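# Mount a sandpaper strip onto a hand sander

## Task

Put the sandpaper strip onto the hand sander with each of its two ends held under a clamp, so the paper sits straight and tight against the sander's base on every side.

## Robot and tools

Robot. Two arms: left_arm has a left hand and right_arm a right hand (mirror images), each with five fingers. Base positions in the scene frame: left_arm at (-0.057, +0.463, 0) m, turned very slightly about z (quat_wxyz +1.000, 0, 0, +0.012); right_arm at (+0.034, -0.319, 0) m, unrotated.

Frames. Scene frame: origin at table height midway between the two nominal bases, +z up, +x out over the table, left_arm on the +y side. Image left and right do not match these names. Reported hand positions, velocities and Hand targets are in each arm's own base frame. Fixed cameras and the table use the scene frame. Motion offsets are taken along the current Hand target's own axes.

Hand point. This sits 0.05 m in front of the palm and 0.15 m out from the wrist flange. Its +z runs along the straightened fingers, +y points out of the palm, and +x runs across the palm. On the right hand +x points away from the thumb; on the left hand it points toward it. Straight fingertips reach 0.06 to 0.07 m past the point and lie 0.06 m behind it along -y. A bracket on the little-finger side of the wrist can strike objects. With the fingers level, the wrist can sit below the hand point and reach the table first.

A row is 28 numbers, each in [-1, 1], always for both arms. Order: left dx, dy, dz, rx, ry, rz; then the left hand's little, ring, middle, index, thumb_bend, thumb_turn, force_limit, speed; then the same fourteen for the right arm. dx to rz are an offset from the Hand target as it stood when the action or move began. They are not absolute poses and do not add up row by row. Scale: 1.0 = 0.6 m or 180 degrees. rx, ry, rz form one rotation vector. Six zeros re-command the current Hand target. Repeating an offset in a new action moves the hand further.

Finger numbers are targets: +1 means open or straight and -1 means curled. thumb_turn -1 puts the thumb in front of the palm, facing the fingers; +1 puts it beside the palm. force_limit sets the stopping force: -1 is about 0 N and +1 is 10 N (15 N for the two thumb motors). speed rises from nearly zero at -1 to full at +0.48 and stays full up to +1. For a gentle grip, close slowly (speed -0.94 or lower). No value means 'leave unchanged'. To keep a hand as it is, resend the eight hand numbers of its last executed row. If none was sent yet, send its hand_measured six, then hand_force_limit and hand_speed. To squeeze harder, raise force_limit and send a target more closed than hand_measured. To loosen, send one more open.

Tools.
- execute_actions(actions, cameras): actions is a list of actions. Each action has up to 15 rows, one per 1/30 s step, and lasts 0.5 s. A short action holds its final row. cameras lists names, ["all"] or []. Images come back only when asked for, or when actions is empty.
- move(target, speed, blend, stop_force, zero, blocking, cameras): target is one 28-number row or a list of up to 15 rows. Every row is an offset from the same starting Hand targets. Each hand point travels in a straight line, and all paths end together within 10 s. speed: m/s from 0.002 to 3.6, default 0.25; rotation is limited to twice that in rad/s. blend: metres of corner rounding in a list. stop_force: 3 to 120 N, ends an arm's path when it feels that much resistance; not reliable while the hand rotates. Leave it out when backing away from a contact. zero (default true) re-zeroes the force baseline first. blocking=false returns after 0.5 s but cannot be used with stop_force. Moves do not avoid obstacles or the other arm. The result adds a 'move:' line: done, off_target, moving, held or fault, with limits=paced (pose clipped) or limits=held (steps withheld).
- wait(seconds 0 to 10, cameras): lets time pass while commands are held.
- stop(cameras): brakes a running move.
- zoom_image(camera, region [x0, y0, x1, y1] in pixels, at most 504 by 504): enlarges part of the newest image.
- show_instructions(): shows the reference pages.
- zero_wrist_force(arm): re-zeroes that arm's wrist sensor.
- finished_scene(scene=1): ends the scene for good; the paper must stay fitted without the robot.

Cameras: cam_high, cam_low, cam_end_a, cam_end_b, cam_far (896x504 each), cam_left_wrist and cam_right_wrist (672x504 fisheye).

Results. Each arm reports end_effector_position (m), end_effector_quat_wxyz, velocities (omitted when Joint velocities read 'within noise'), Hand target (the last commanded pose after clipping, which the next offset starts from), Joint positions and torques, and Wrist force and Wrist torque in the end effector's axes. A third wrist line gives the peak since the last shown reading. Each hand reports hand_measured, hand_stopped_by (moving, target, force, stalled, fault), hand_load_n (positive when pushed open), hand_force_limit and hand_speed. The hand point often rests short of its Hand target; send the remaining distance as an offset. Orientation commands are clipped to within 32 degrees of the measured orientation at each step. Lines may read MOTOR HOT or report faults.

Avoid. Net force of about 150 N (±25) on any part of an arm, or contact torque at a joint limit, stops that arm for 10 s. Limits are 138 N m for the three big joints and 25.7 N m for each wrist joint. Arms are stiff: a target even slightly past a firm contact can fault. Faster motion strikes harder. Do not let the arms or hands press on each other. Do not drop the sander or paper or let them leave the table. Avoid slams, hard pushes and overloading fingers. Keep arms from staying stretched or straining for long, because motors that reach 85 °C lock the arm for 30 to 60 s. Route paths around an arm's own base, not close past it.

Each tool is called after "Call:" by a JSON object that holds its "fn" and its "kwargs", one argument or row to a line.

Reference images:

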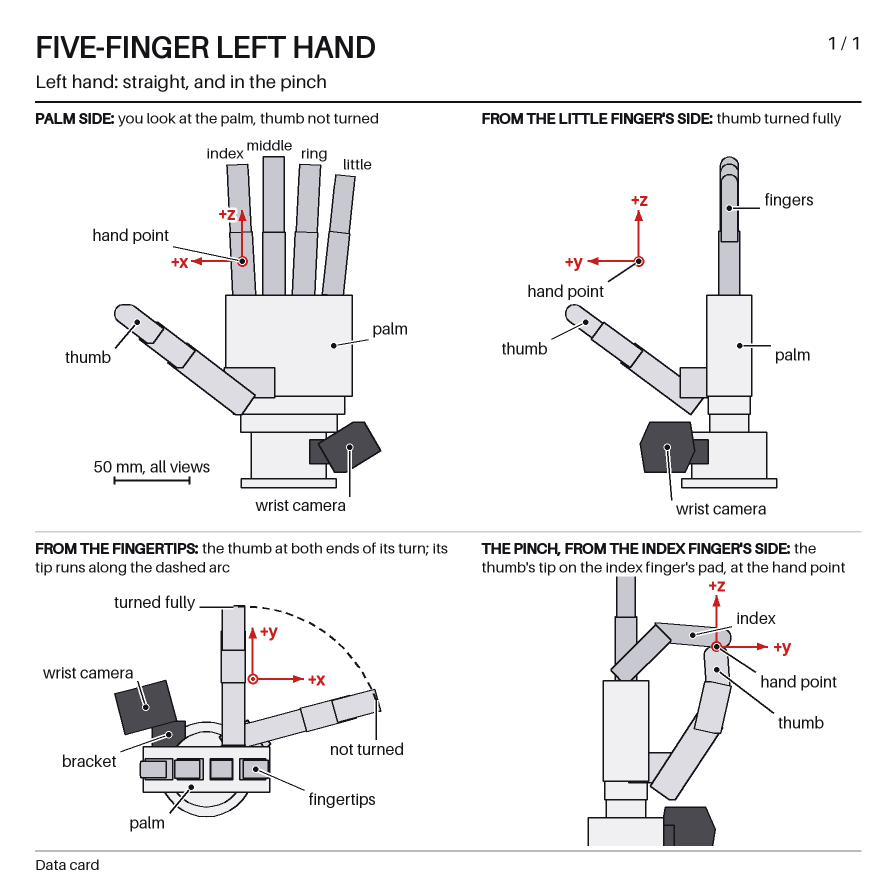

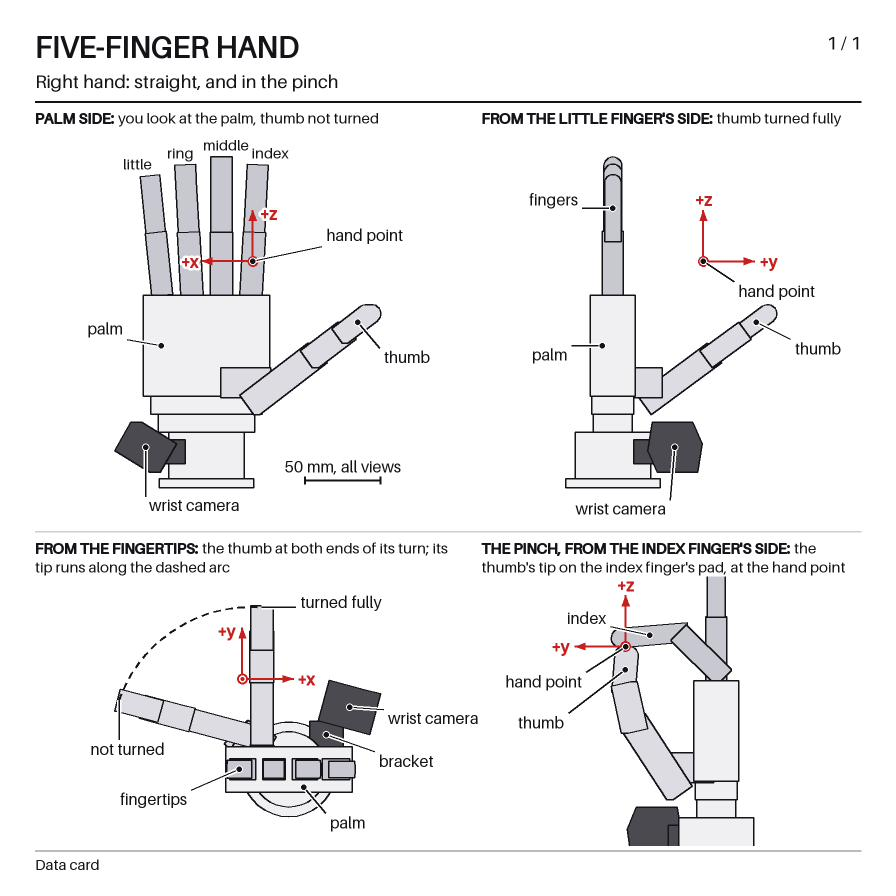

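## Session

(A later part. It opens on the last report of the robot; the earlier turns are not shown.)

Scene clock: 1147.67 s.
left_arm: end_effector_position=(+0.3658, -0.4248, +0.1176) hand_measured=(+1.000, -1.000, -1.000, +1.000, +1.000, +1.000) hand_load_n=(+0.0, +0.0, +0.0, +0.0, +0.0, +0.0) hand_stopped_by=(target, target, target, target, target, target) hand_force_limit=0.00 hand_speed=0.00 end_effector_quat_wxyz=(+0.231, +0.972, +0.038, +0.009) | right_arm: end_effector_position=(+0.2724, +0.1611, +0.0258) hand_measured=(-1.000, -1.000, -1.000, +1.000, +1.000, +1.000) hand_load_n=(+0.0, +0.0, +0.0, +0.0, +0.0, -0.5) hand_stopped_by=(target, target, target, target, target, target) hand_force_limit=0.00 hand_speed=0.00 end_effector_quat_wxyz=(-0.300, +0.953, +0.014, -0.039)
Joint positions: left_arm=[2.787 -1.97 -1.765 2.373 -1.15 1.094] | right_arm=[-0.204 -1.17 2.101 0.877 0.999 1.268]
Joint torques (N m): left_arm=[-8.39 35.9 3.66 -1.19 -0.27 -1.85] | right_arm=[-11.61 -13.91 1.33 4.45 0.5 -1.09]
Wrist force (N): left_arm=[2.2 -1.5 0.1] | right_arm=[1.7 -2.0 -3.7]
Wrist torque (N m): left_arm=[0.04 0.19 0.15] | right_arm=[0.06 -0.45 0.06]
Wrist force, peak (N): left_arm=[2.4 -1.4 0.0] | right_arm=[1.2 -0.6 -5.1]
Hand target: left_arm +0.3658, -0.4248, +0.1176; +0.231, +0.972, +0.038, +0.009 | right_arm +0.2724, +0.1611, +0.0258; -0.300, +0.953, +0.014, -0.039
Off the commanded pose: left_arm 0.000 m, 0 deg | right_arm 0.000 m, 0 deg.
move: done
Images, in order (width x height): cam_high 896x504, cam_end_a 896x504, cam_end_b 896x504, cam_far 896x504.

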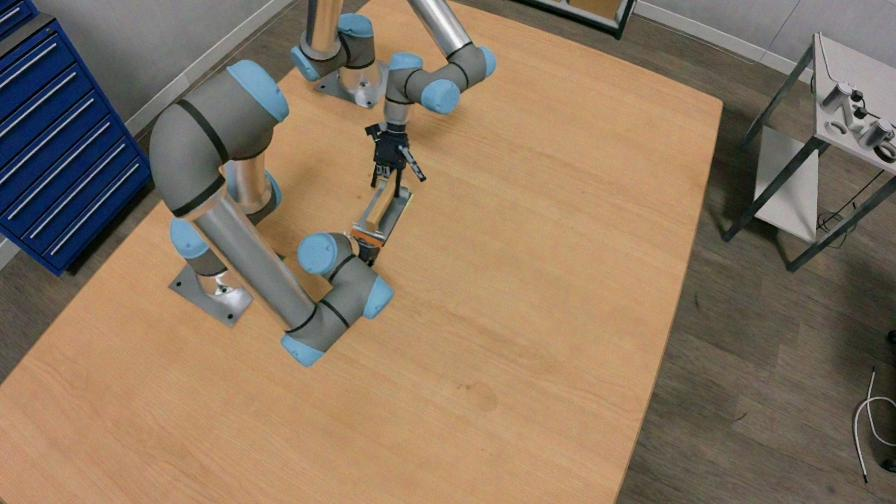

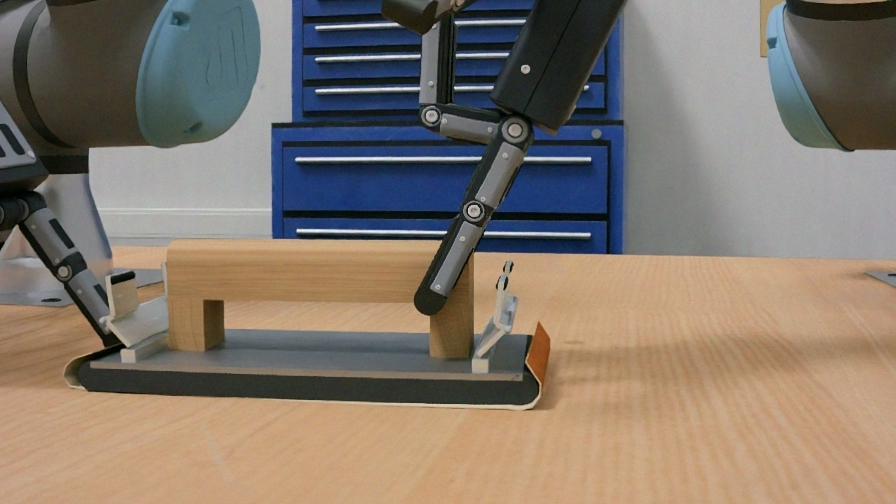

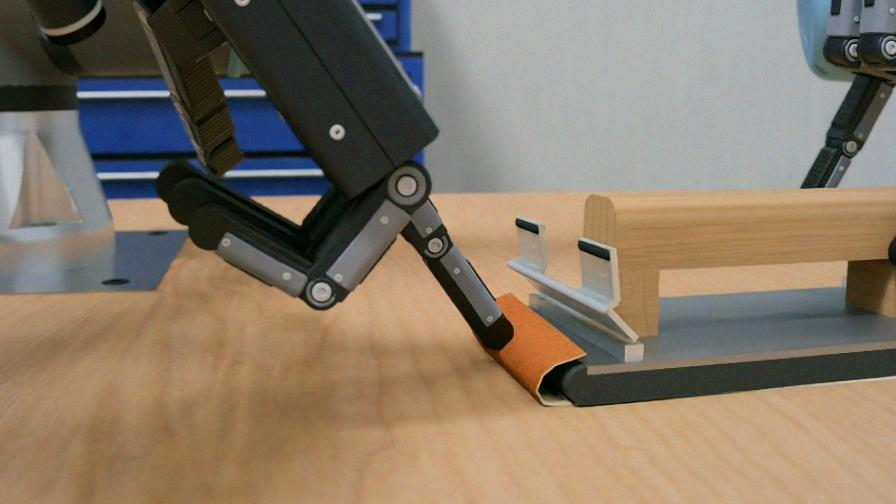

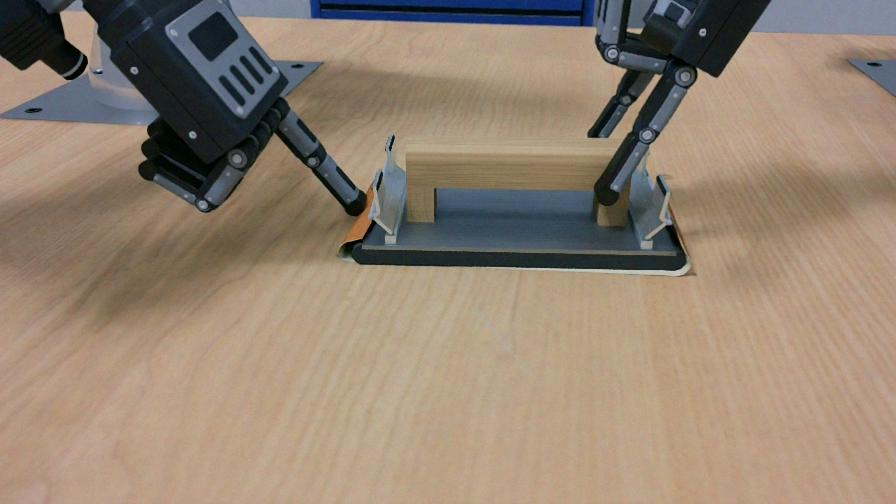

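Call:
{"fn": "move", "kwargs": {
  "target": [
    [0.0183,0.0013,0.0006,0,0,0,1,-1,-1,1,1,1,0,0,0,0,-0.025,0,0,0,-1,-1,-1,1,1,1,0,0]
  ],
  "speed": 0.05,
  "cameras": ["cam_high","cam_end_a", "cam_end_b", "cam_far"]
}}

Call:
{"fn": "zoom_image", "kwargs": {
  "camera": "cam_high",
  "region": [340, 160, 420, 260]
}}

Call:
{"fn": "zoom_image", "kwargs": {
  "camera": "cam_end_b",
  "region": [430, 180, 650, 420]
}}

Call:
{"fn": "zoom_image", "kwargs": {
  "camera": "cam_far",
  "region": [320, 120, 480, 290]
}}

Scene clock: 1180.73 s.
left_arm: end_effector_position=(+0.3767, -0.4248, +0.1177) hand_measured=(+1.000, -1.000, -1.000, +1.000, +1.000, +1.000) hand_load_n=(+0.0, +0.0, +0.0, +0.0, +0.0, +0.0) hand_stopped_by=(target, target, target, target, target, target) hand_force_limit=0.00 hand_speed=0.00 end_effector_quat_wxyz=(+0.231, +0.972, +0.038, +0.009) | right_arm: end_effector_position=(+0.2736, +0.1526, +0.0380) hand_measured=(-1.000, -1.000, -1.000, +1.000, +1.000, +1.000) hand_load_n=(+0.0, +0.5, +0.0, +0.0, +0.0, +0.0) hand_stopped_by=(target, target, target, target, target, target) hand_force_limit=0.00 hand_speed=0.00 end_effector_quat_wxyz=(-0.300, +0.953, +0.014, -0.039)
Joint positions: left_arm=[2.796 -1.989 -1.738 2.36 -1.149 1.104] | right_arm=[-0.23 -1.195 2.097 0.921 1.005 1.238]
Joint torques (N m): left_arm=[8.93 20.97 24.9 -3.96 1.67 1.37] | right_arm=[-13.93 -38.65 -22.24 5.23 1.24 -1.49]
Wrist force (N): left_arm=[-0.2 -0.2 0.9] | right_arm=[3.0 -1.4 -0.8]
Wrist torque (N m): left_arm=[-0.03 0.09 -0.13] | right_arm=[-0.13 -0.37 0.17]
Wrist force, peak (N): left_arm=[2.3 -1.5 0.1] | right_arm=[1.9 -2.3 -4.3]
Hand target: left_arm +0.3768, -0.4248, +0.1177; +0.231, +0.972, +0.038, +0.009 | right_arm +0.2736, +0.1525, +0.0381; -0.300, +0.953, +0.014, -0.039
Off the commanded pose: left_arm 0.000 m, 0 deg | right_arm 0.000 m, 0 deg.
move: done
Images, in order (width x height): cam_high 896x504, cam_end_a 896x504, cam_end_b 896x504, cam_far 896x504.

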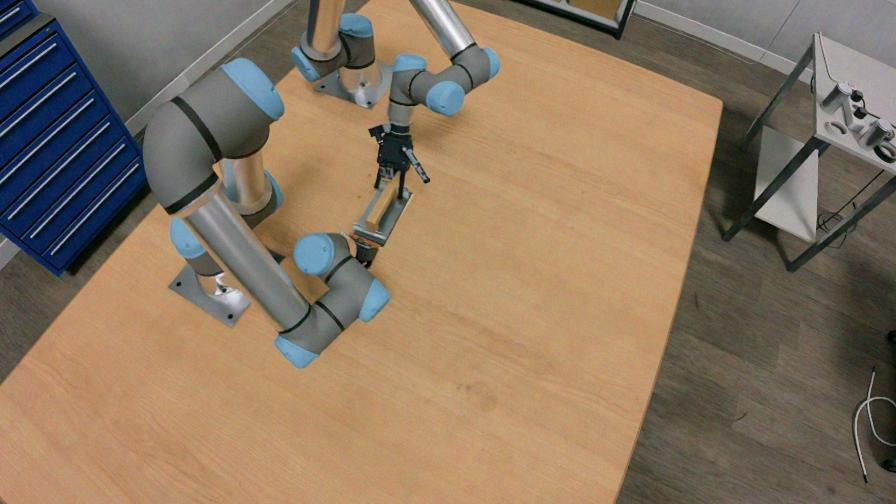

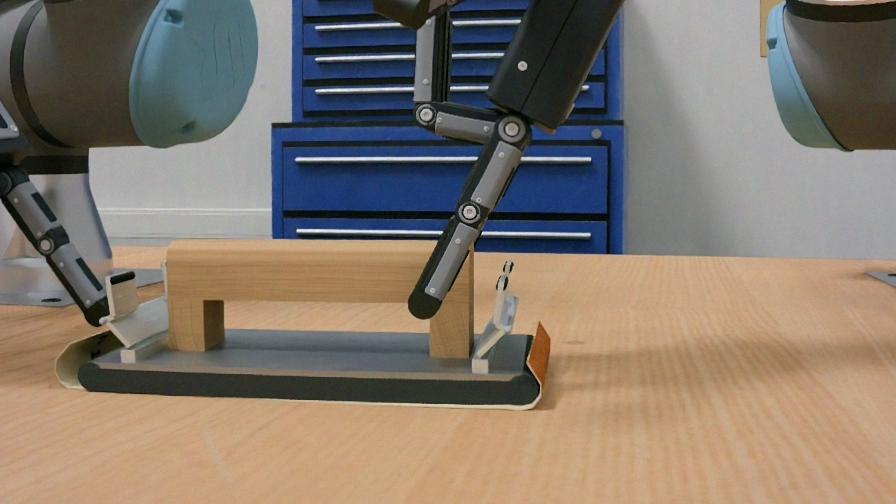

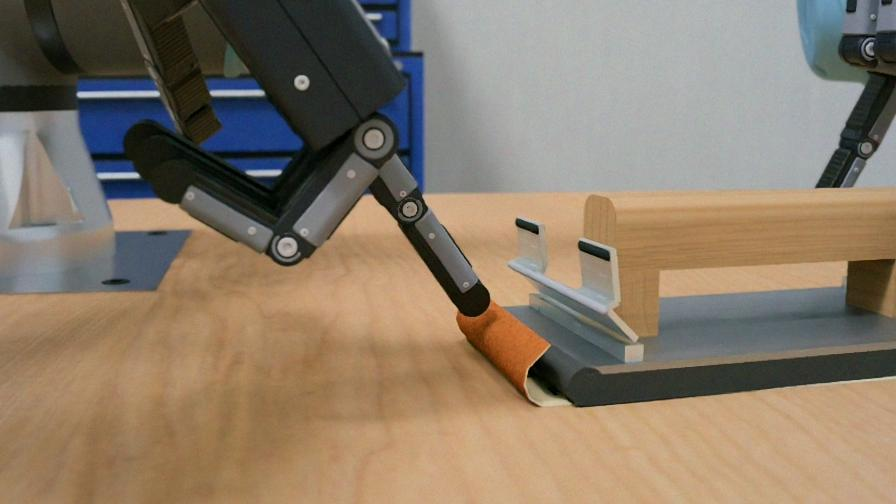

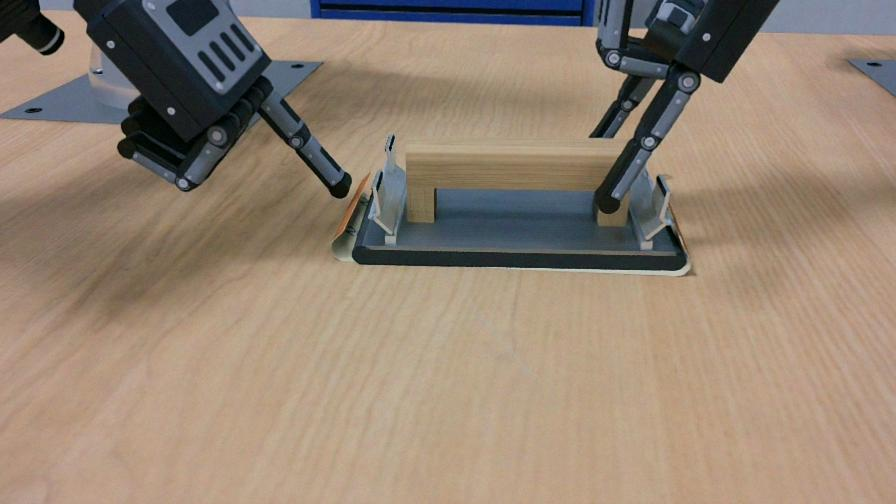

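Scaled by 5.040 from the camera's 896x504 image, which has a finer 1280x720 frame.

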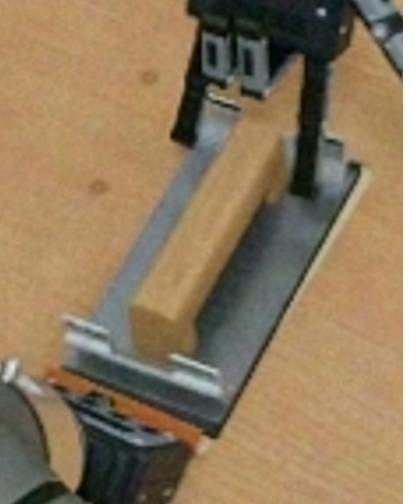

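Scaled by 2.100 from the camera's 896x504 image, which has a finer 1280x720 frame.

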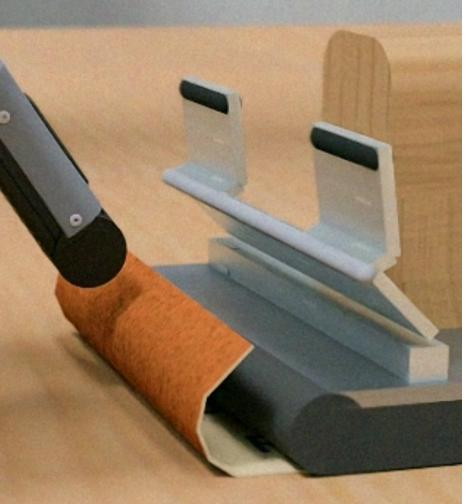

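Scaled by 2.965 from the camera's 896x504 image, which has a finer 1280x720 frame.

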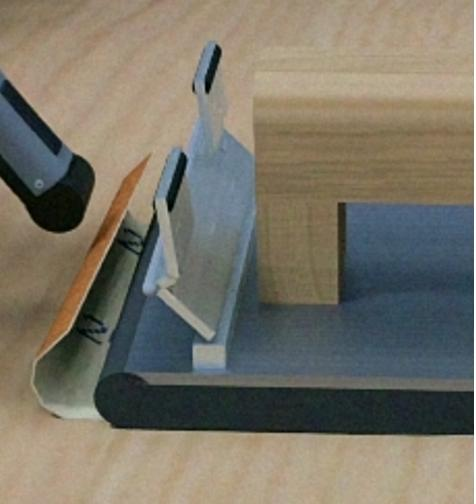

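Call:
{"fn": "move", "kwargs": {
  "target": [
    [0.002,0.1572,0.0792,0,-0.00125,0.0025,1,-1,-1,1,1,1,0,0,0,0,-0.01,0,0,0,-1,-1,-1,1,1,1,0,0]
  ],
  "speed": 0.1,
  "stop_force": 8,
  "cameras": ["cam_high","cam_end_a", "cam_end_b", "cam_far"]
}}

Call:
{"fn": "zoom_image", "kwargs": {
  "camera": "cam_high",
  "region": [340, 160, 420, 260]
}}

Call:
{"fn": "zoom_image", "kwargs": {
  "camera": "cam_end_b",
  "region": [430, 120, 700, 420]
}}

Call:
{"fn": "zoom_image", "kwargs": {
  "camera": "cam_far",
  "region": [320, 120, 480, 290]
}}

Scene clock: 1205.67 s.
left_arm: end_effector_position=(+0.3862, -0.5300, +0.1176) hand_measured=(+1.000, -1.000, -1.000, +1.000, +1.000, +1.000) hand_load_n=(+0.0, +0.0, +0.0, +0.0, +0.0, +0.0) hand_stopped_by=(target, target, target, target, target, target) hand_force_limit=0.00 hand_speed=0.00 end_effector_quat_wxyz=(+0.231, +0.972, +0.033, +0.008) | right_arm: end_effector_position=(+0.2741, +0.1491, +0.0430) hand_measured=(-1.000, -1.000, -1.000, +1.000, +1.000, +1.000) hand_load_n=(+0.0, +0.0, +0.0, +0.0, +0.0, +0.0) hand_stopped_by=(target, target, target, target, target, target) hand_force_limit=0.00 hand_speed=0.00 end_effector_quat_wxyz=(-0.300, +0.953, +0.014, -0.039)
Joint positions: left_arm=[2.593 -2.144 -1.468 2.325 -1.196 0.899] | right_arm=[-0.241 -1.204 2.095 0.939 1.008 1.225]
Joint torques (N m): left_arm=[-6.66 28.24 24.11 -3.74 -0.78 -1.78] | right_arm=[-12.8 -37.78 -22.53 5.14 1.2 -1.33]
Wrist force (N): left_arm=[-0.3 -0.2 0.9] | right_arm=[3.4 -1.2 -0.3]
Wrist torque (N m): left_arm=[-0.02 0.09 0.00] | right_arm=[-0.13 -0.43 0.21]
Wrist force, peak (N): left_arm=[-0.4 0.4 1.1] | right_arm=[3.4 -1.3 -0.7]
Hand target: left_arm +0.3862, -0.5300, +0.1176; +0.231, +0.972, +0.033, +0.008 | right_arm +0.2741, +0.1491, +0.0430; -0.300, +0.953, +0.014, -0.039
Off the commanded pose: left_arm 0.000 m, 0 deg | right_arm 0.000 m, 0 deg.
move: done
Images, in order (width x height): cam_high 896x504, cam_end_a 896x504, cam_end_b 896x504, cam_far 896x504.

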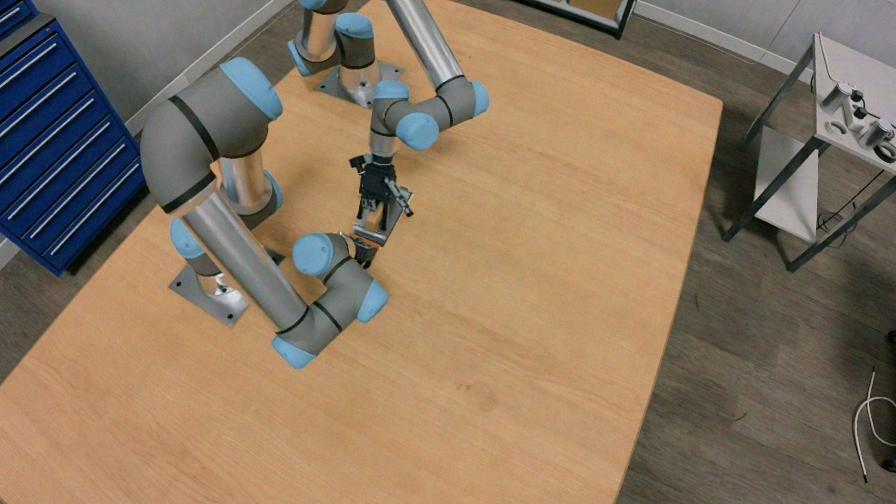

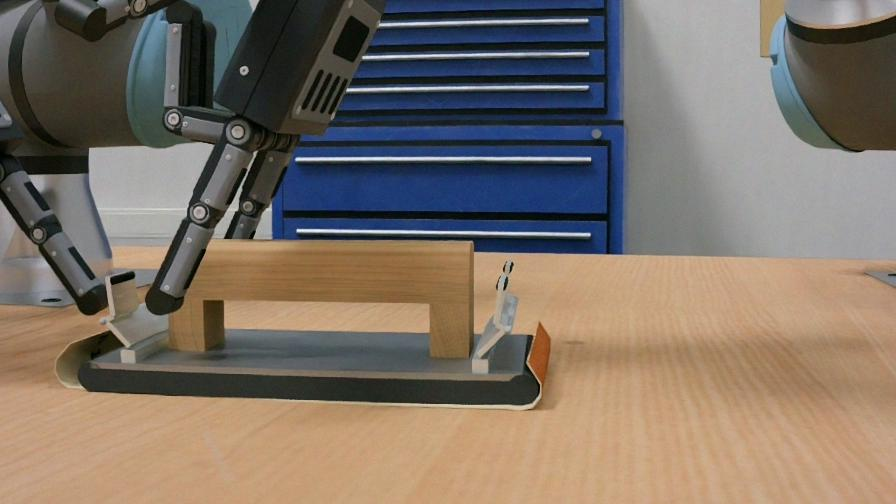

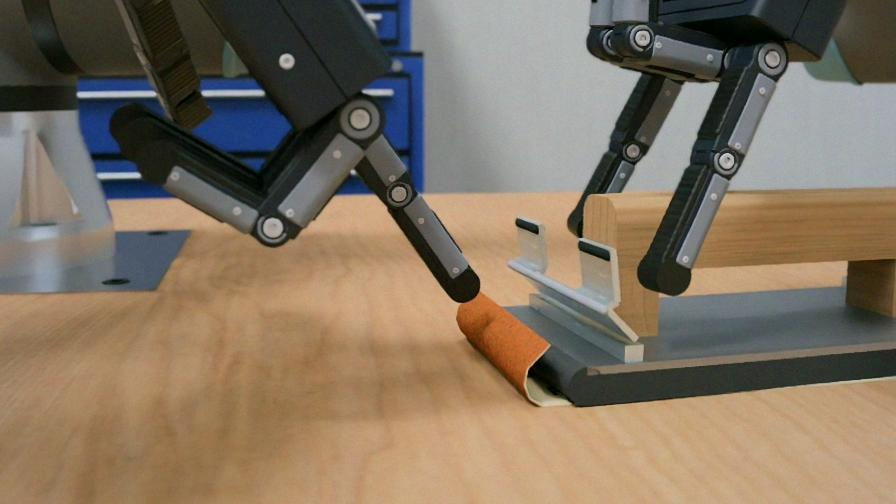

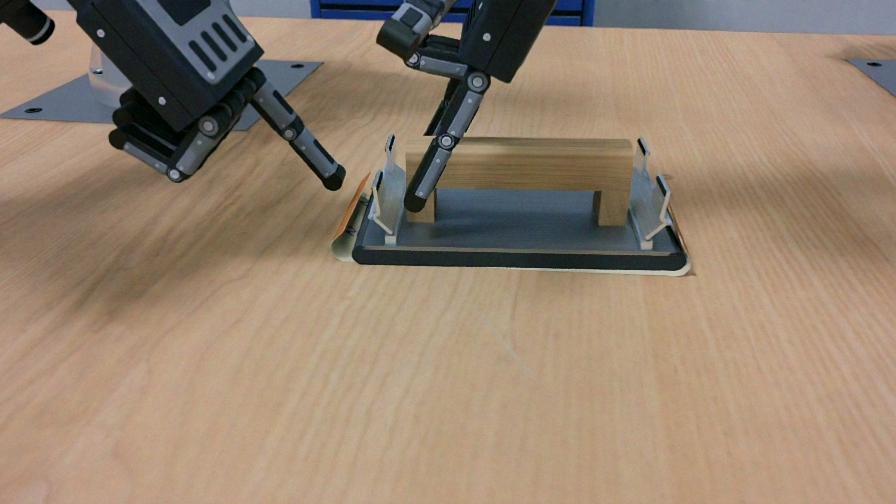

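Scaled by 5.040 from the camera's 896x504 image, which has a finer 1280x720 frame.

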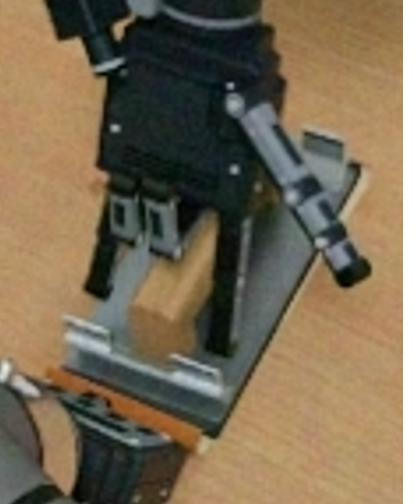

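Scaled by 1.680 from the camera's 896x504 image, which has a finer 1280x720 frame.

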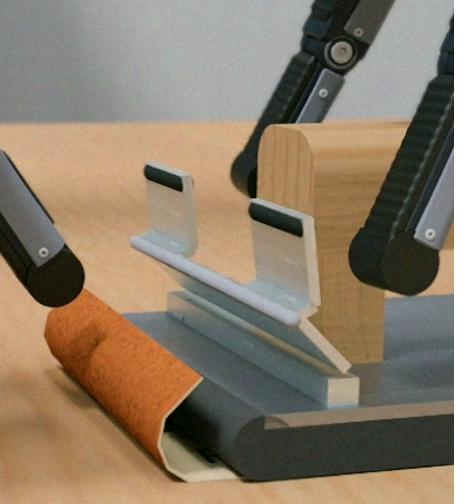

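Scaled by 2.965 from the camera's 896x504 image, which has a finer 1280x720 frame.

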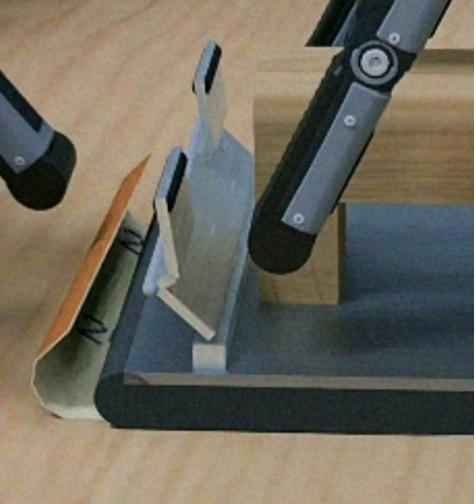

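Call:
{"fn": "move", "kwargs": {
  "target": [
    [-0.0019,0.0245,0.0123,0,0,0,1,-1,-1,1,1,1,0,0,0,0,0,0,0,0,-1,-1,-1,1,1,1,0,0]
  ],
  "speed": 0.02,
  "stop_force": 8,
  "cameras": ["cam_high","cam_end_a", "cam_end_b", "cam_far"]
}}

Call:
{"fn": "zoom_image", "kwargs": {
  "camera": "cam_end_b",
  "region": [430, 120, 700, 420]
}}

Call:
{"fn": "zoom_image", "kwargs": {
  "camera": "cam_far",
  "region": [560, 120, 720, 300]
}}

Scene clock: 1223.37 s.
left_arm: end_effector_position=(+0.3862, -0.5465, +0.1177) hand_measured=(+1.000, -1.000, -1.000, +1.000, +1.000, +1.000) hand_load_n=(+0.0, +0.0, +0.0, +0.5, +0.0, +0.0) hand_stopped_by=(target, target, target, target, target, target) hand_force_limit=0.00 hand_speed=0.00 end_effector_quat_wxyz=(+0.231, +0.972, +0.033, +0.008) | right_arm: end_effector_position=(+0.2741, +0.1491, +0.0430) hand_measured=(-1.000, -1.000, -1.000, +1.000, +1.000, +1.000) hand_load_n=(+0.5, +0.0, +0.0, +0.0, +0.0, -0.5) hand_stopped_by=(target, target, target, target, target, target) hand_force_limit=0.00 hand_speed=0.00 end_effector_quat_wxyz=(-0.300, +0.953, +0.014, -0.039)
Joint positions: left_arm=[2.565 -2.169 -1.423 2.316 -1.204 0.87] | right_arm=[-0.241 -1.204 2.095 0.939 1.008 1.225]
Joint torques (N m): left_arm=[-7.34 29.22 25.23 -3.11 -0.3 -1.82] | right_arm=[-12.31 -37.05 -22.75 5.3 1.34 -1.2]
Wrist force (N): left_arm=[-0.8 -2.8 -0.8] | right_arm=[3.1 -1.1 -1.0]
Wrist torque (N m): left_arm=[0.14 0.04 -0.01] | right_arm=[-0.08 -0.38 0.20]
Wrist force, peak (N): left_arm=[-1.0 -3.3 -0.6] | right_arm=[3.4 -1.3 -0.7]
Hand target: left_arm +0.3862, -0.5465, +0.1177; +0.231, +0.972, +0.033, +0.008 | right_arm +0.2741, +0.1491, +0.0430; -0.300, +0.953, +0.014, -0.039
Off the commanded pose: left_arm 0.000 m, 0 deg | right_arm 0.000 m, 0 deg.
move: done
Images, in order (width x height): cam_high 896x504, cam_end_a 896x504, cam_end_b 896x504, cam_far 896x504.

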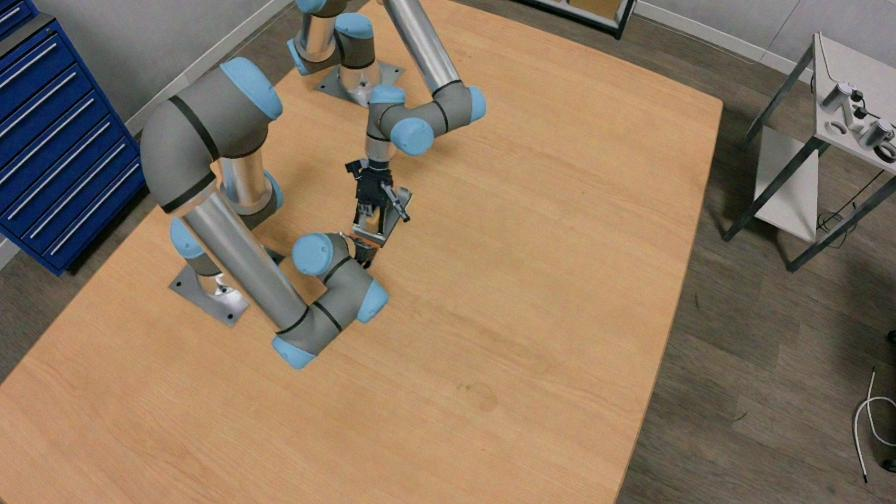

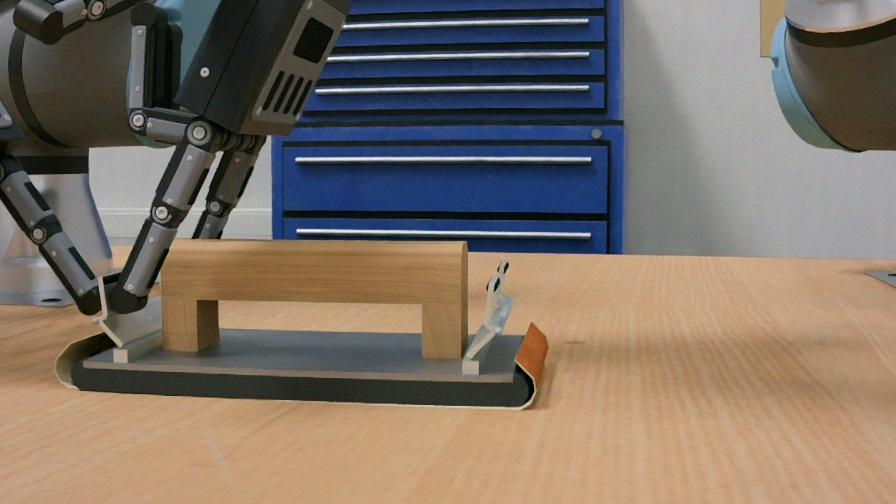

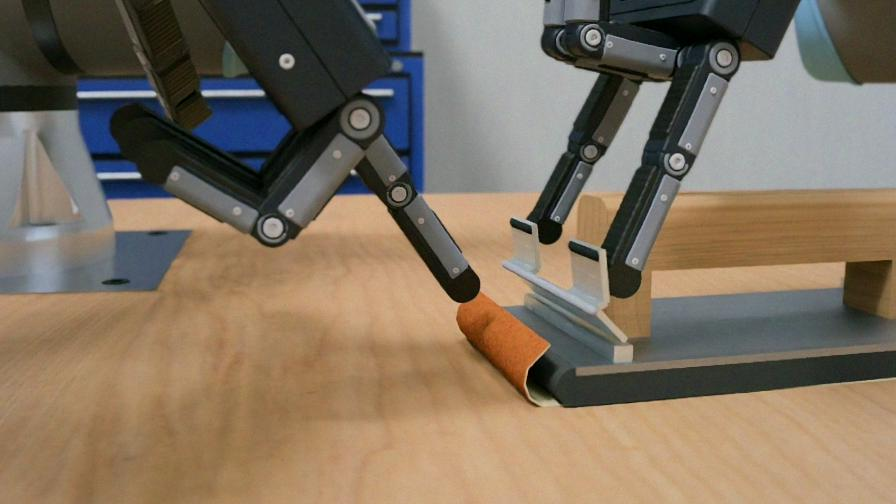

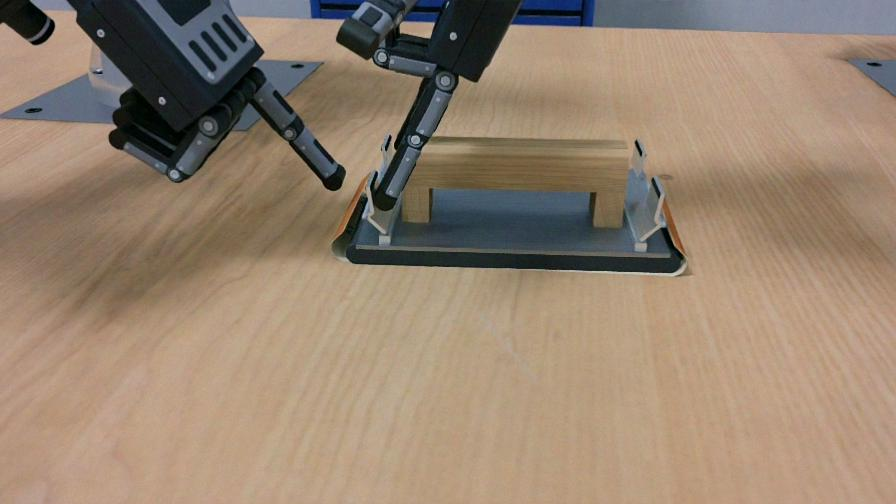

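Scaled by 1.680 from the camera's 896x504 image, which has a finer 1280x720 frame.

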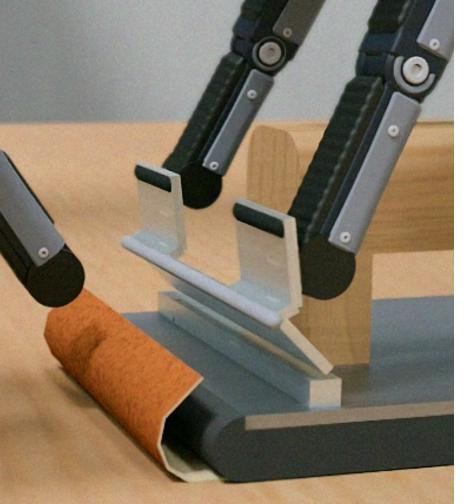

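Scaled by 2.800 from the camera's 896x504 image, which has a finer 1280x720 frame.

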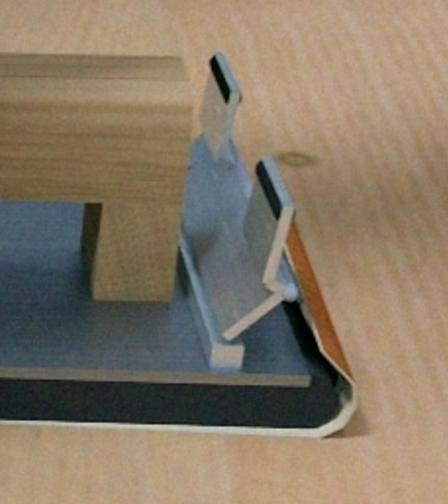

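Call:
{"fn": "zoom_image", "kwargs": {
  "camera": "cam_far",
  "region": [320, 200, 400, 280]
}}

Call:
{"fn": "zoom_image", "kwargs": {
  "camera": "cam_far",
  "region": [630, 210, 710, 290]
}}

Call:
{"fn": "zoom_image", "kwargs": {
  "camera": "cam_end_a",
  "region": [440, 250, 600, 430]
}}

Scaled by 6.300 from the camera's 896x504 image, which has a finer 1280x720 frame.

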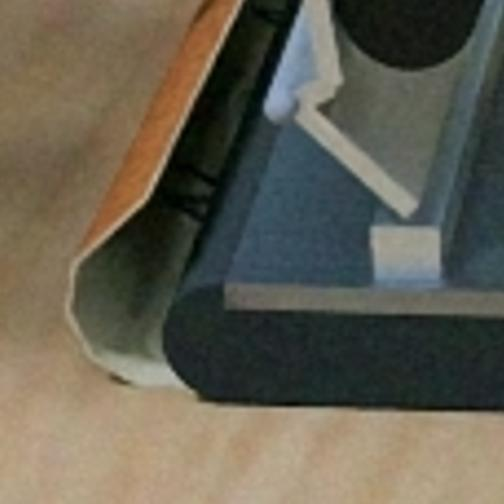

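Scaled by 6.300 from the camera's 896x504 image, which has a finer 1280x720 frame.

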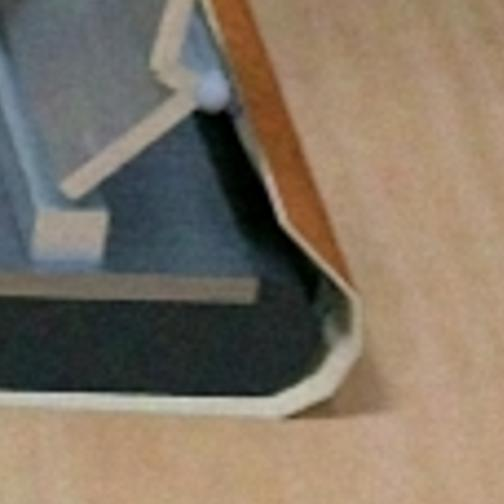

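Scaled by 2.800 from the camera's 896x504 image, which has a finer 1280x720 frame.

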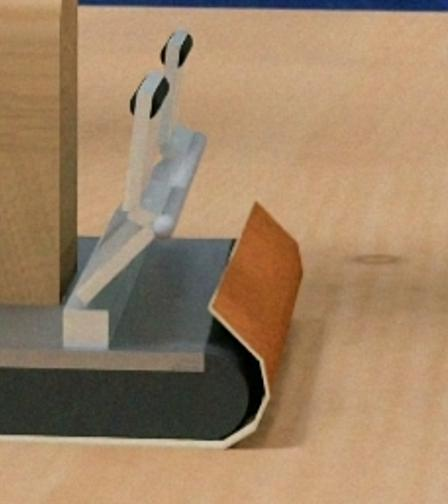

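Call:
{"fn": "move", "kwargs": {
  "target": [
    [-0.0023,0.0076,0.0038,0,-0.00625,0.0124,1,-1,-1,1,1,1,0,0,0,0,0,0,0,0,-1,-1,-1,1,1,1,0,0]
  ],
  "speed": 0.02,
  "cameras": ["cam_end_a", "cam_end_b", "cam_far"]
}}

Call:
{"fn": "zoom_image", "kwargs": {
  "camera": "cam_far",
  "region": [320, 200, 400, 280]
}}

Call:
{"fn": "zoom_image", "kwargs": {
  "camera": "cam_far",
  "region": [630, 210, 710, 290]
}}

Call:
{"fn": "zoom_image", "kwargs": {
  "camera": "cam_end_b",
  "region": [430, 120, 700, 420]
}}

Scene clock: 1264.17 s.
left_arm: end_effector_position=(+0.3852, -0.5517, +0.1177) hand_measured=(+1.000, -1.000, -1.000, +1.000, +1.000, +1.000) hand_load_n=(+0.0, +0.0, +0.0, +0.5, +0.0, +0.0) hand_stopped_by=(target, target, target, target, target, target) hand_force_limit=0.00 hand_speed=0.00 end_effector_quat_wxyz=(+0.231, +0.973, +0.012, +0.003) | right_arm: end_effector_position=(+0.2741, +0.1491, +0.0430) hand_measured=(-1.000, -1.000, -1.000, +1.000, +1.000, +1.000) hand_load_n=(+0.0, +0.0, +0.0, +0.0, +0.0, +0.0) hand_stopped_by=(target, target, target, target, target, target) hand_force_limit=0.00 hand_speed=0.00 end_effector_quat_wxyz=(-0.300, +0.953, +0.014, -0.039)
Joint positions: left_arm=[2.566 -2.186 -1.398 2.292 -1.191 0.916] | right_arm=[-0.241 -1.204 2.095 0.939 1.008 1.225]
Joint torques (N m): left_arm=[8.56 28.62 25.87 -3.45 2.13 1.24] | right_arm=[-12.77 -37.26 -22.41 5.32 1.19 -1.19]
Wrist force (N): left_arm=[-1.1 -3.4 -0.7] | right_arm=[3.1 -1.1 -0.7]
Wrist torque (N m): left_arm=[0.13 0.07 -0.13] | right_arm=[-0.09 -0.38 0.20]
Wrist force, peak (N): left_arm=[-1.5 -3.3 -1.4] | right_arm=[3.5 -1.5 -0.6]
Hand target: left_arm +0.3852, -0.5517, +0.1177; +0.231, +0.973, +0.012, +0.003 | right_arm +0.2741, +0.1491, +0.0430; -0.300, +0.953, +0.014, -0.039
Off the commanded pose: left_arm 0.000 m, 0 deg | right_arm 0.000 m, 0 deg.
move: done
Images, in order (width x height): cam_end_a 896x504, cam_end_b 896x504, cam_far 896x504.

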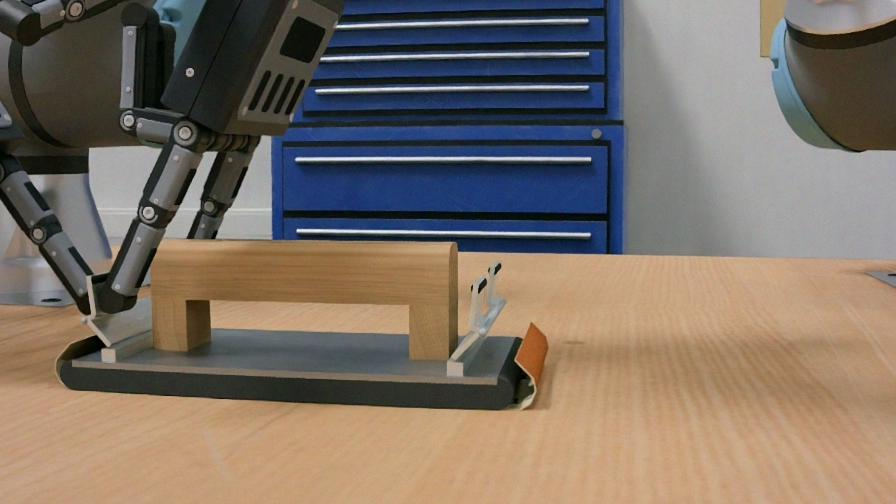

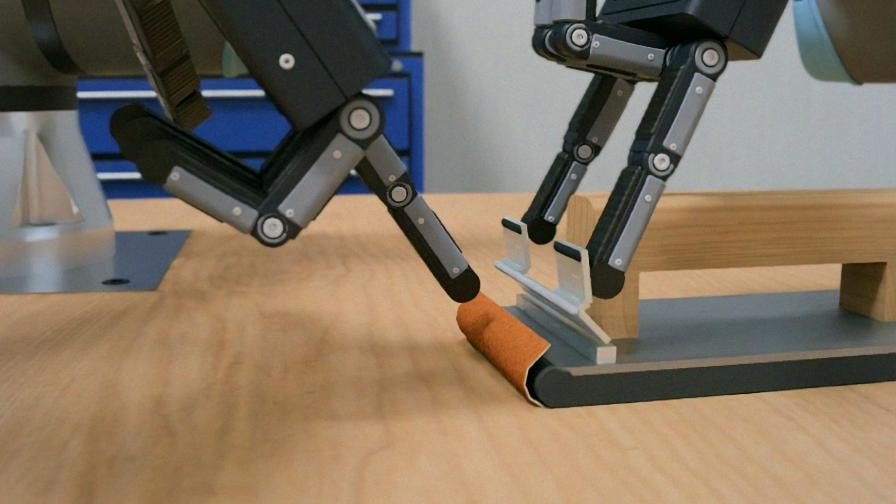

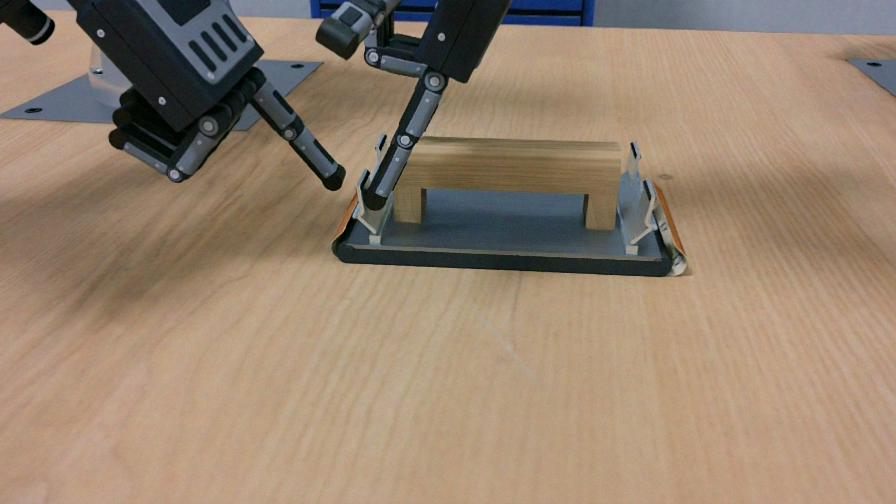

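Scaled by 6.300 from the camera's 896x504 image, which has a finer 1280x720 frame.

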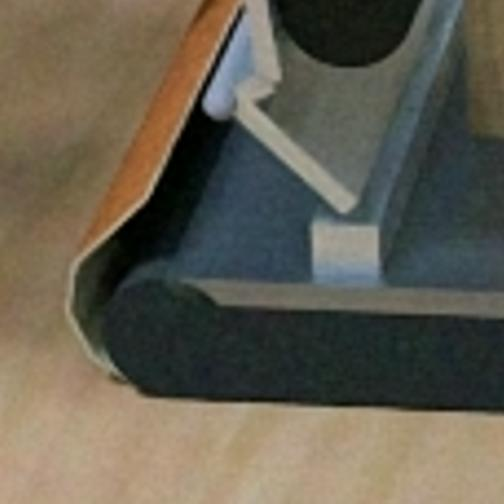

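Scaled by 6.300 from the camera's 896x504 image, which has a finer 1280x720 frame.

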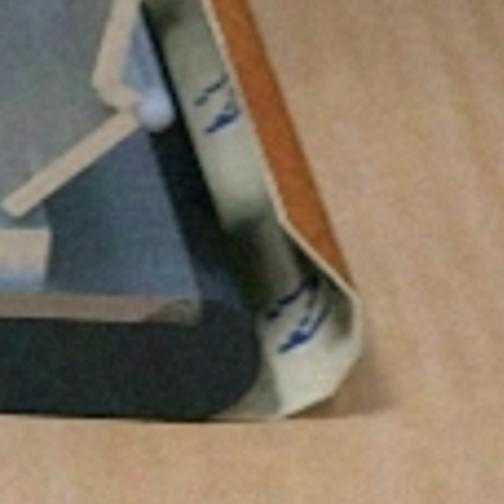

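Scaled by 1.680 from the camera's 896x504 image, which has a finer 1280x720 frame.

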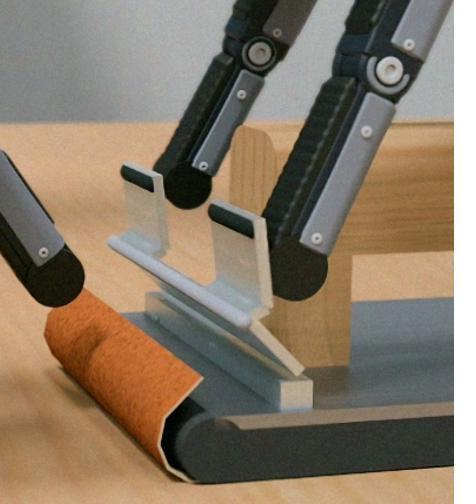

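Call:
{"fn": "move", "kwargs": {
  "target": [
    [-0.0001,-0.003,-0.0015,0,0.00475,-0.0094,1,-1,-1,1,1,1,0,0,-0.0021,0.0266,0.0177,0,0,0,-1,-1,-1,1,1,1,0,0]
  ],
  "speed": 0.04,
  "cameras": ["cam_end_b"]
}}

Call:
{"fn": "zoom_image", "kwargs": {
  "camera": "cam_end_b",
  "region": [430, 120, 700, 420]
}}

Scene clock: 1296.57 s.
left_arm: end_effector_position=(+0.3851, -0.5497, +0.1177) hand_measured=(+1.000, -1.000, -1.000, +1.000, +1.000, +1.000) hand_load_n=(+0.0, +0.0, +0.0, +0.0, +0.0, +0.0) hand_stopped_by=(target, target, target, target, target, target) hand_force_limit=0.00 hand_speed=0.00 end_effector_quat_wxyz=(+0.231, +0.973, +0.028, +0.007) | right_arm: end_effector_position=(+0.2720, +0.1421, +0.0254) hand_measured=(-1.000, -1.000, -1.000, +1.000, +1.000, +1.000) hand_load_n=(+0.0, +0.0, +0.0, +0.0, +0.0, +0.0) hand_stopped_by=(target, target, target, target, target, target) hand_force_limit=0.00 hand_speed=0.00 end_effector_quat_wxyz=(-0.300, +0.953, +0.014, -0.039)
Joint positions: left_arm=[2.561 -2.175 -1.414 2.31 -1.202 0.877] | right_arm=[-0.265 -1.17 2.117 0.898 1.014 1.197]
Joint torques (N m): left_arm=[-6.78 44.48 5.9 -0.29 -0.82 -1.84] | right_arm=[-14.78 -13.7 1.33 0.45 1.26 -1.26]
Wrist force (N): left_arm=[-0.1 -0.1 0.6] | right_arm=[2.8 -1.2 -0.7]
Wrist torque (N m): left_arm=[0.00 0.06 0.02] | right_arm=[-0.10 -0.33 0.16]
Wrist force, peak (N): left_arm=[-1.0 -3.5 -0.5] | right_arm=[3.5 -1.2 -0.7]
Hand target: left_arm +0.3851, -0.5497, +0.1177; +0.231, +0.973, +0.028, +0.007 | right_arm +0.2720, +0.1420, +0.0253; -0.300, +0.953, +0.014, -0.039
Off the commanded pose: left_arm 0.000 m, 0 deg | right_arm 0.000 m, 0 deg.
move: done
Images, in order (width x height): cam_end_b 896x504.

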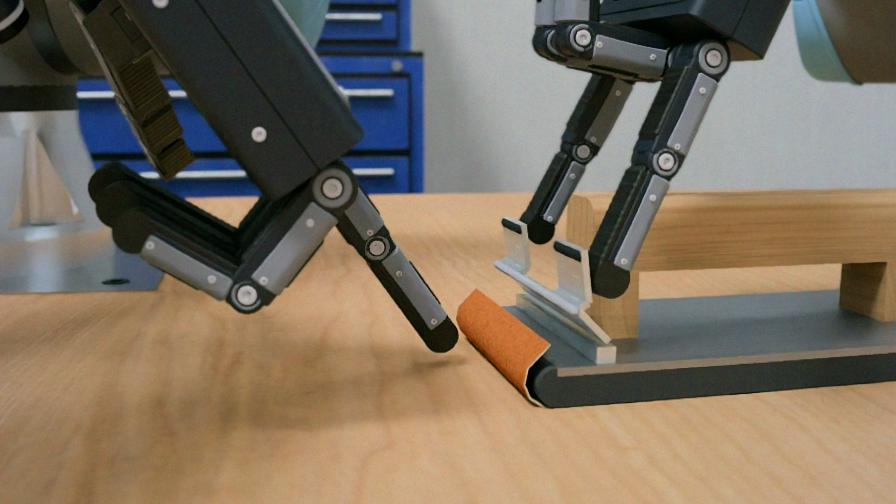

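Scaled by 1.680 from the camera's 896x504 image, which has a finer 1280x720 frame.

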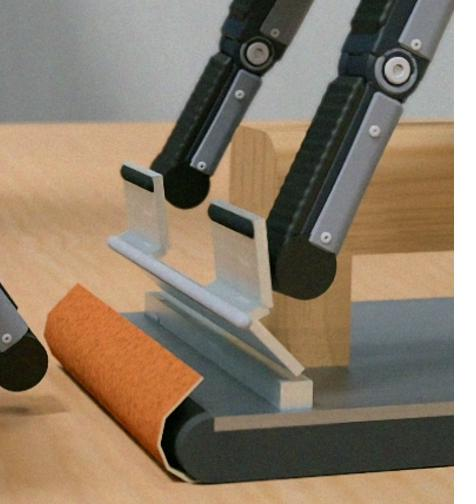

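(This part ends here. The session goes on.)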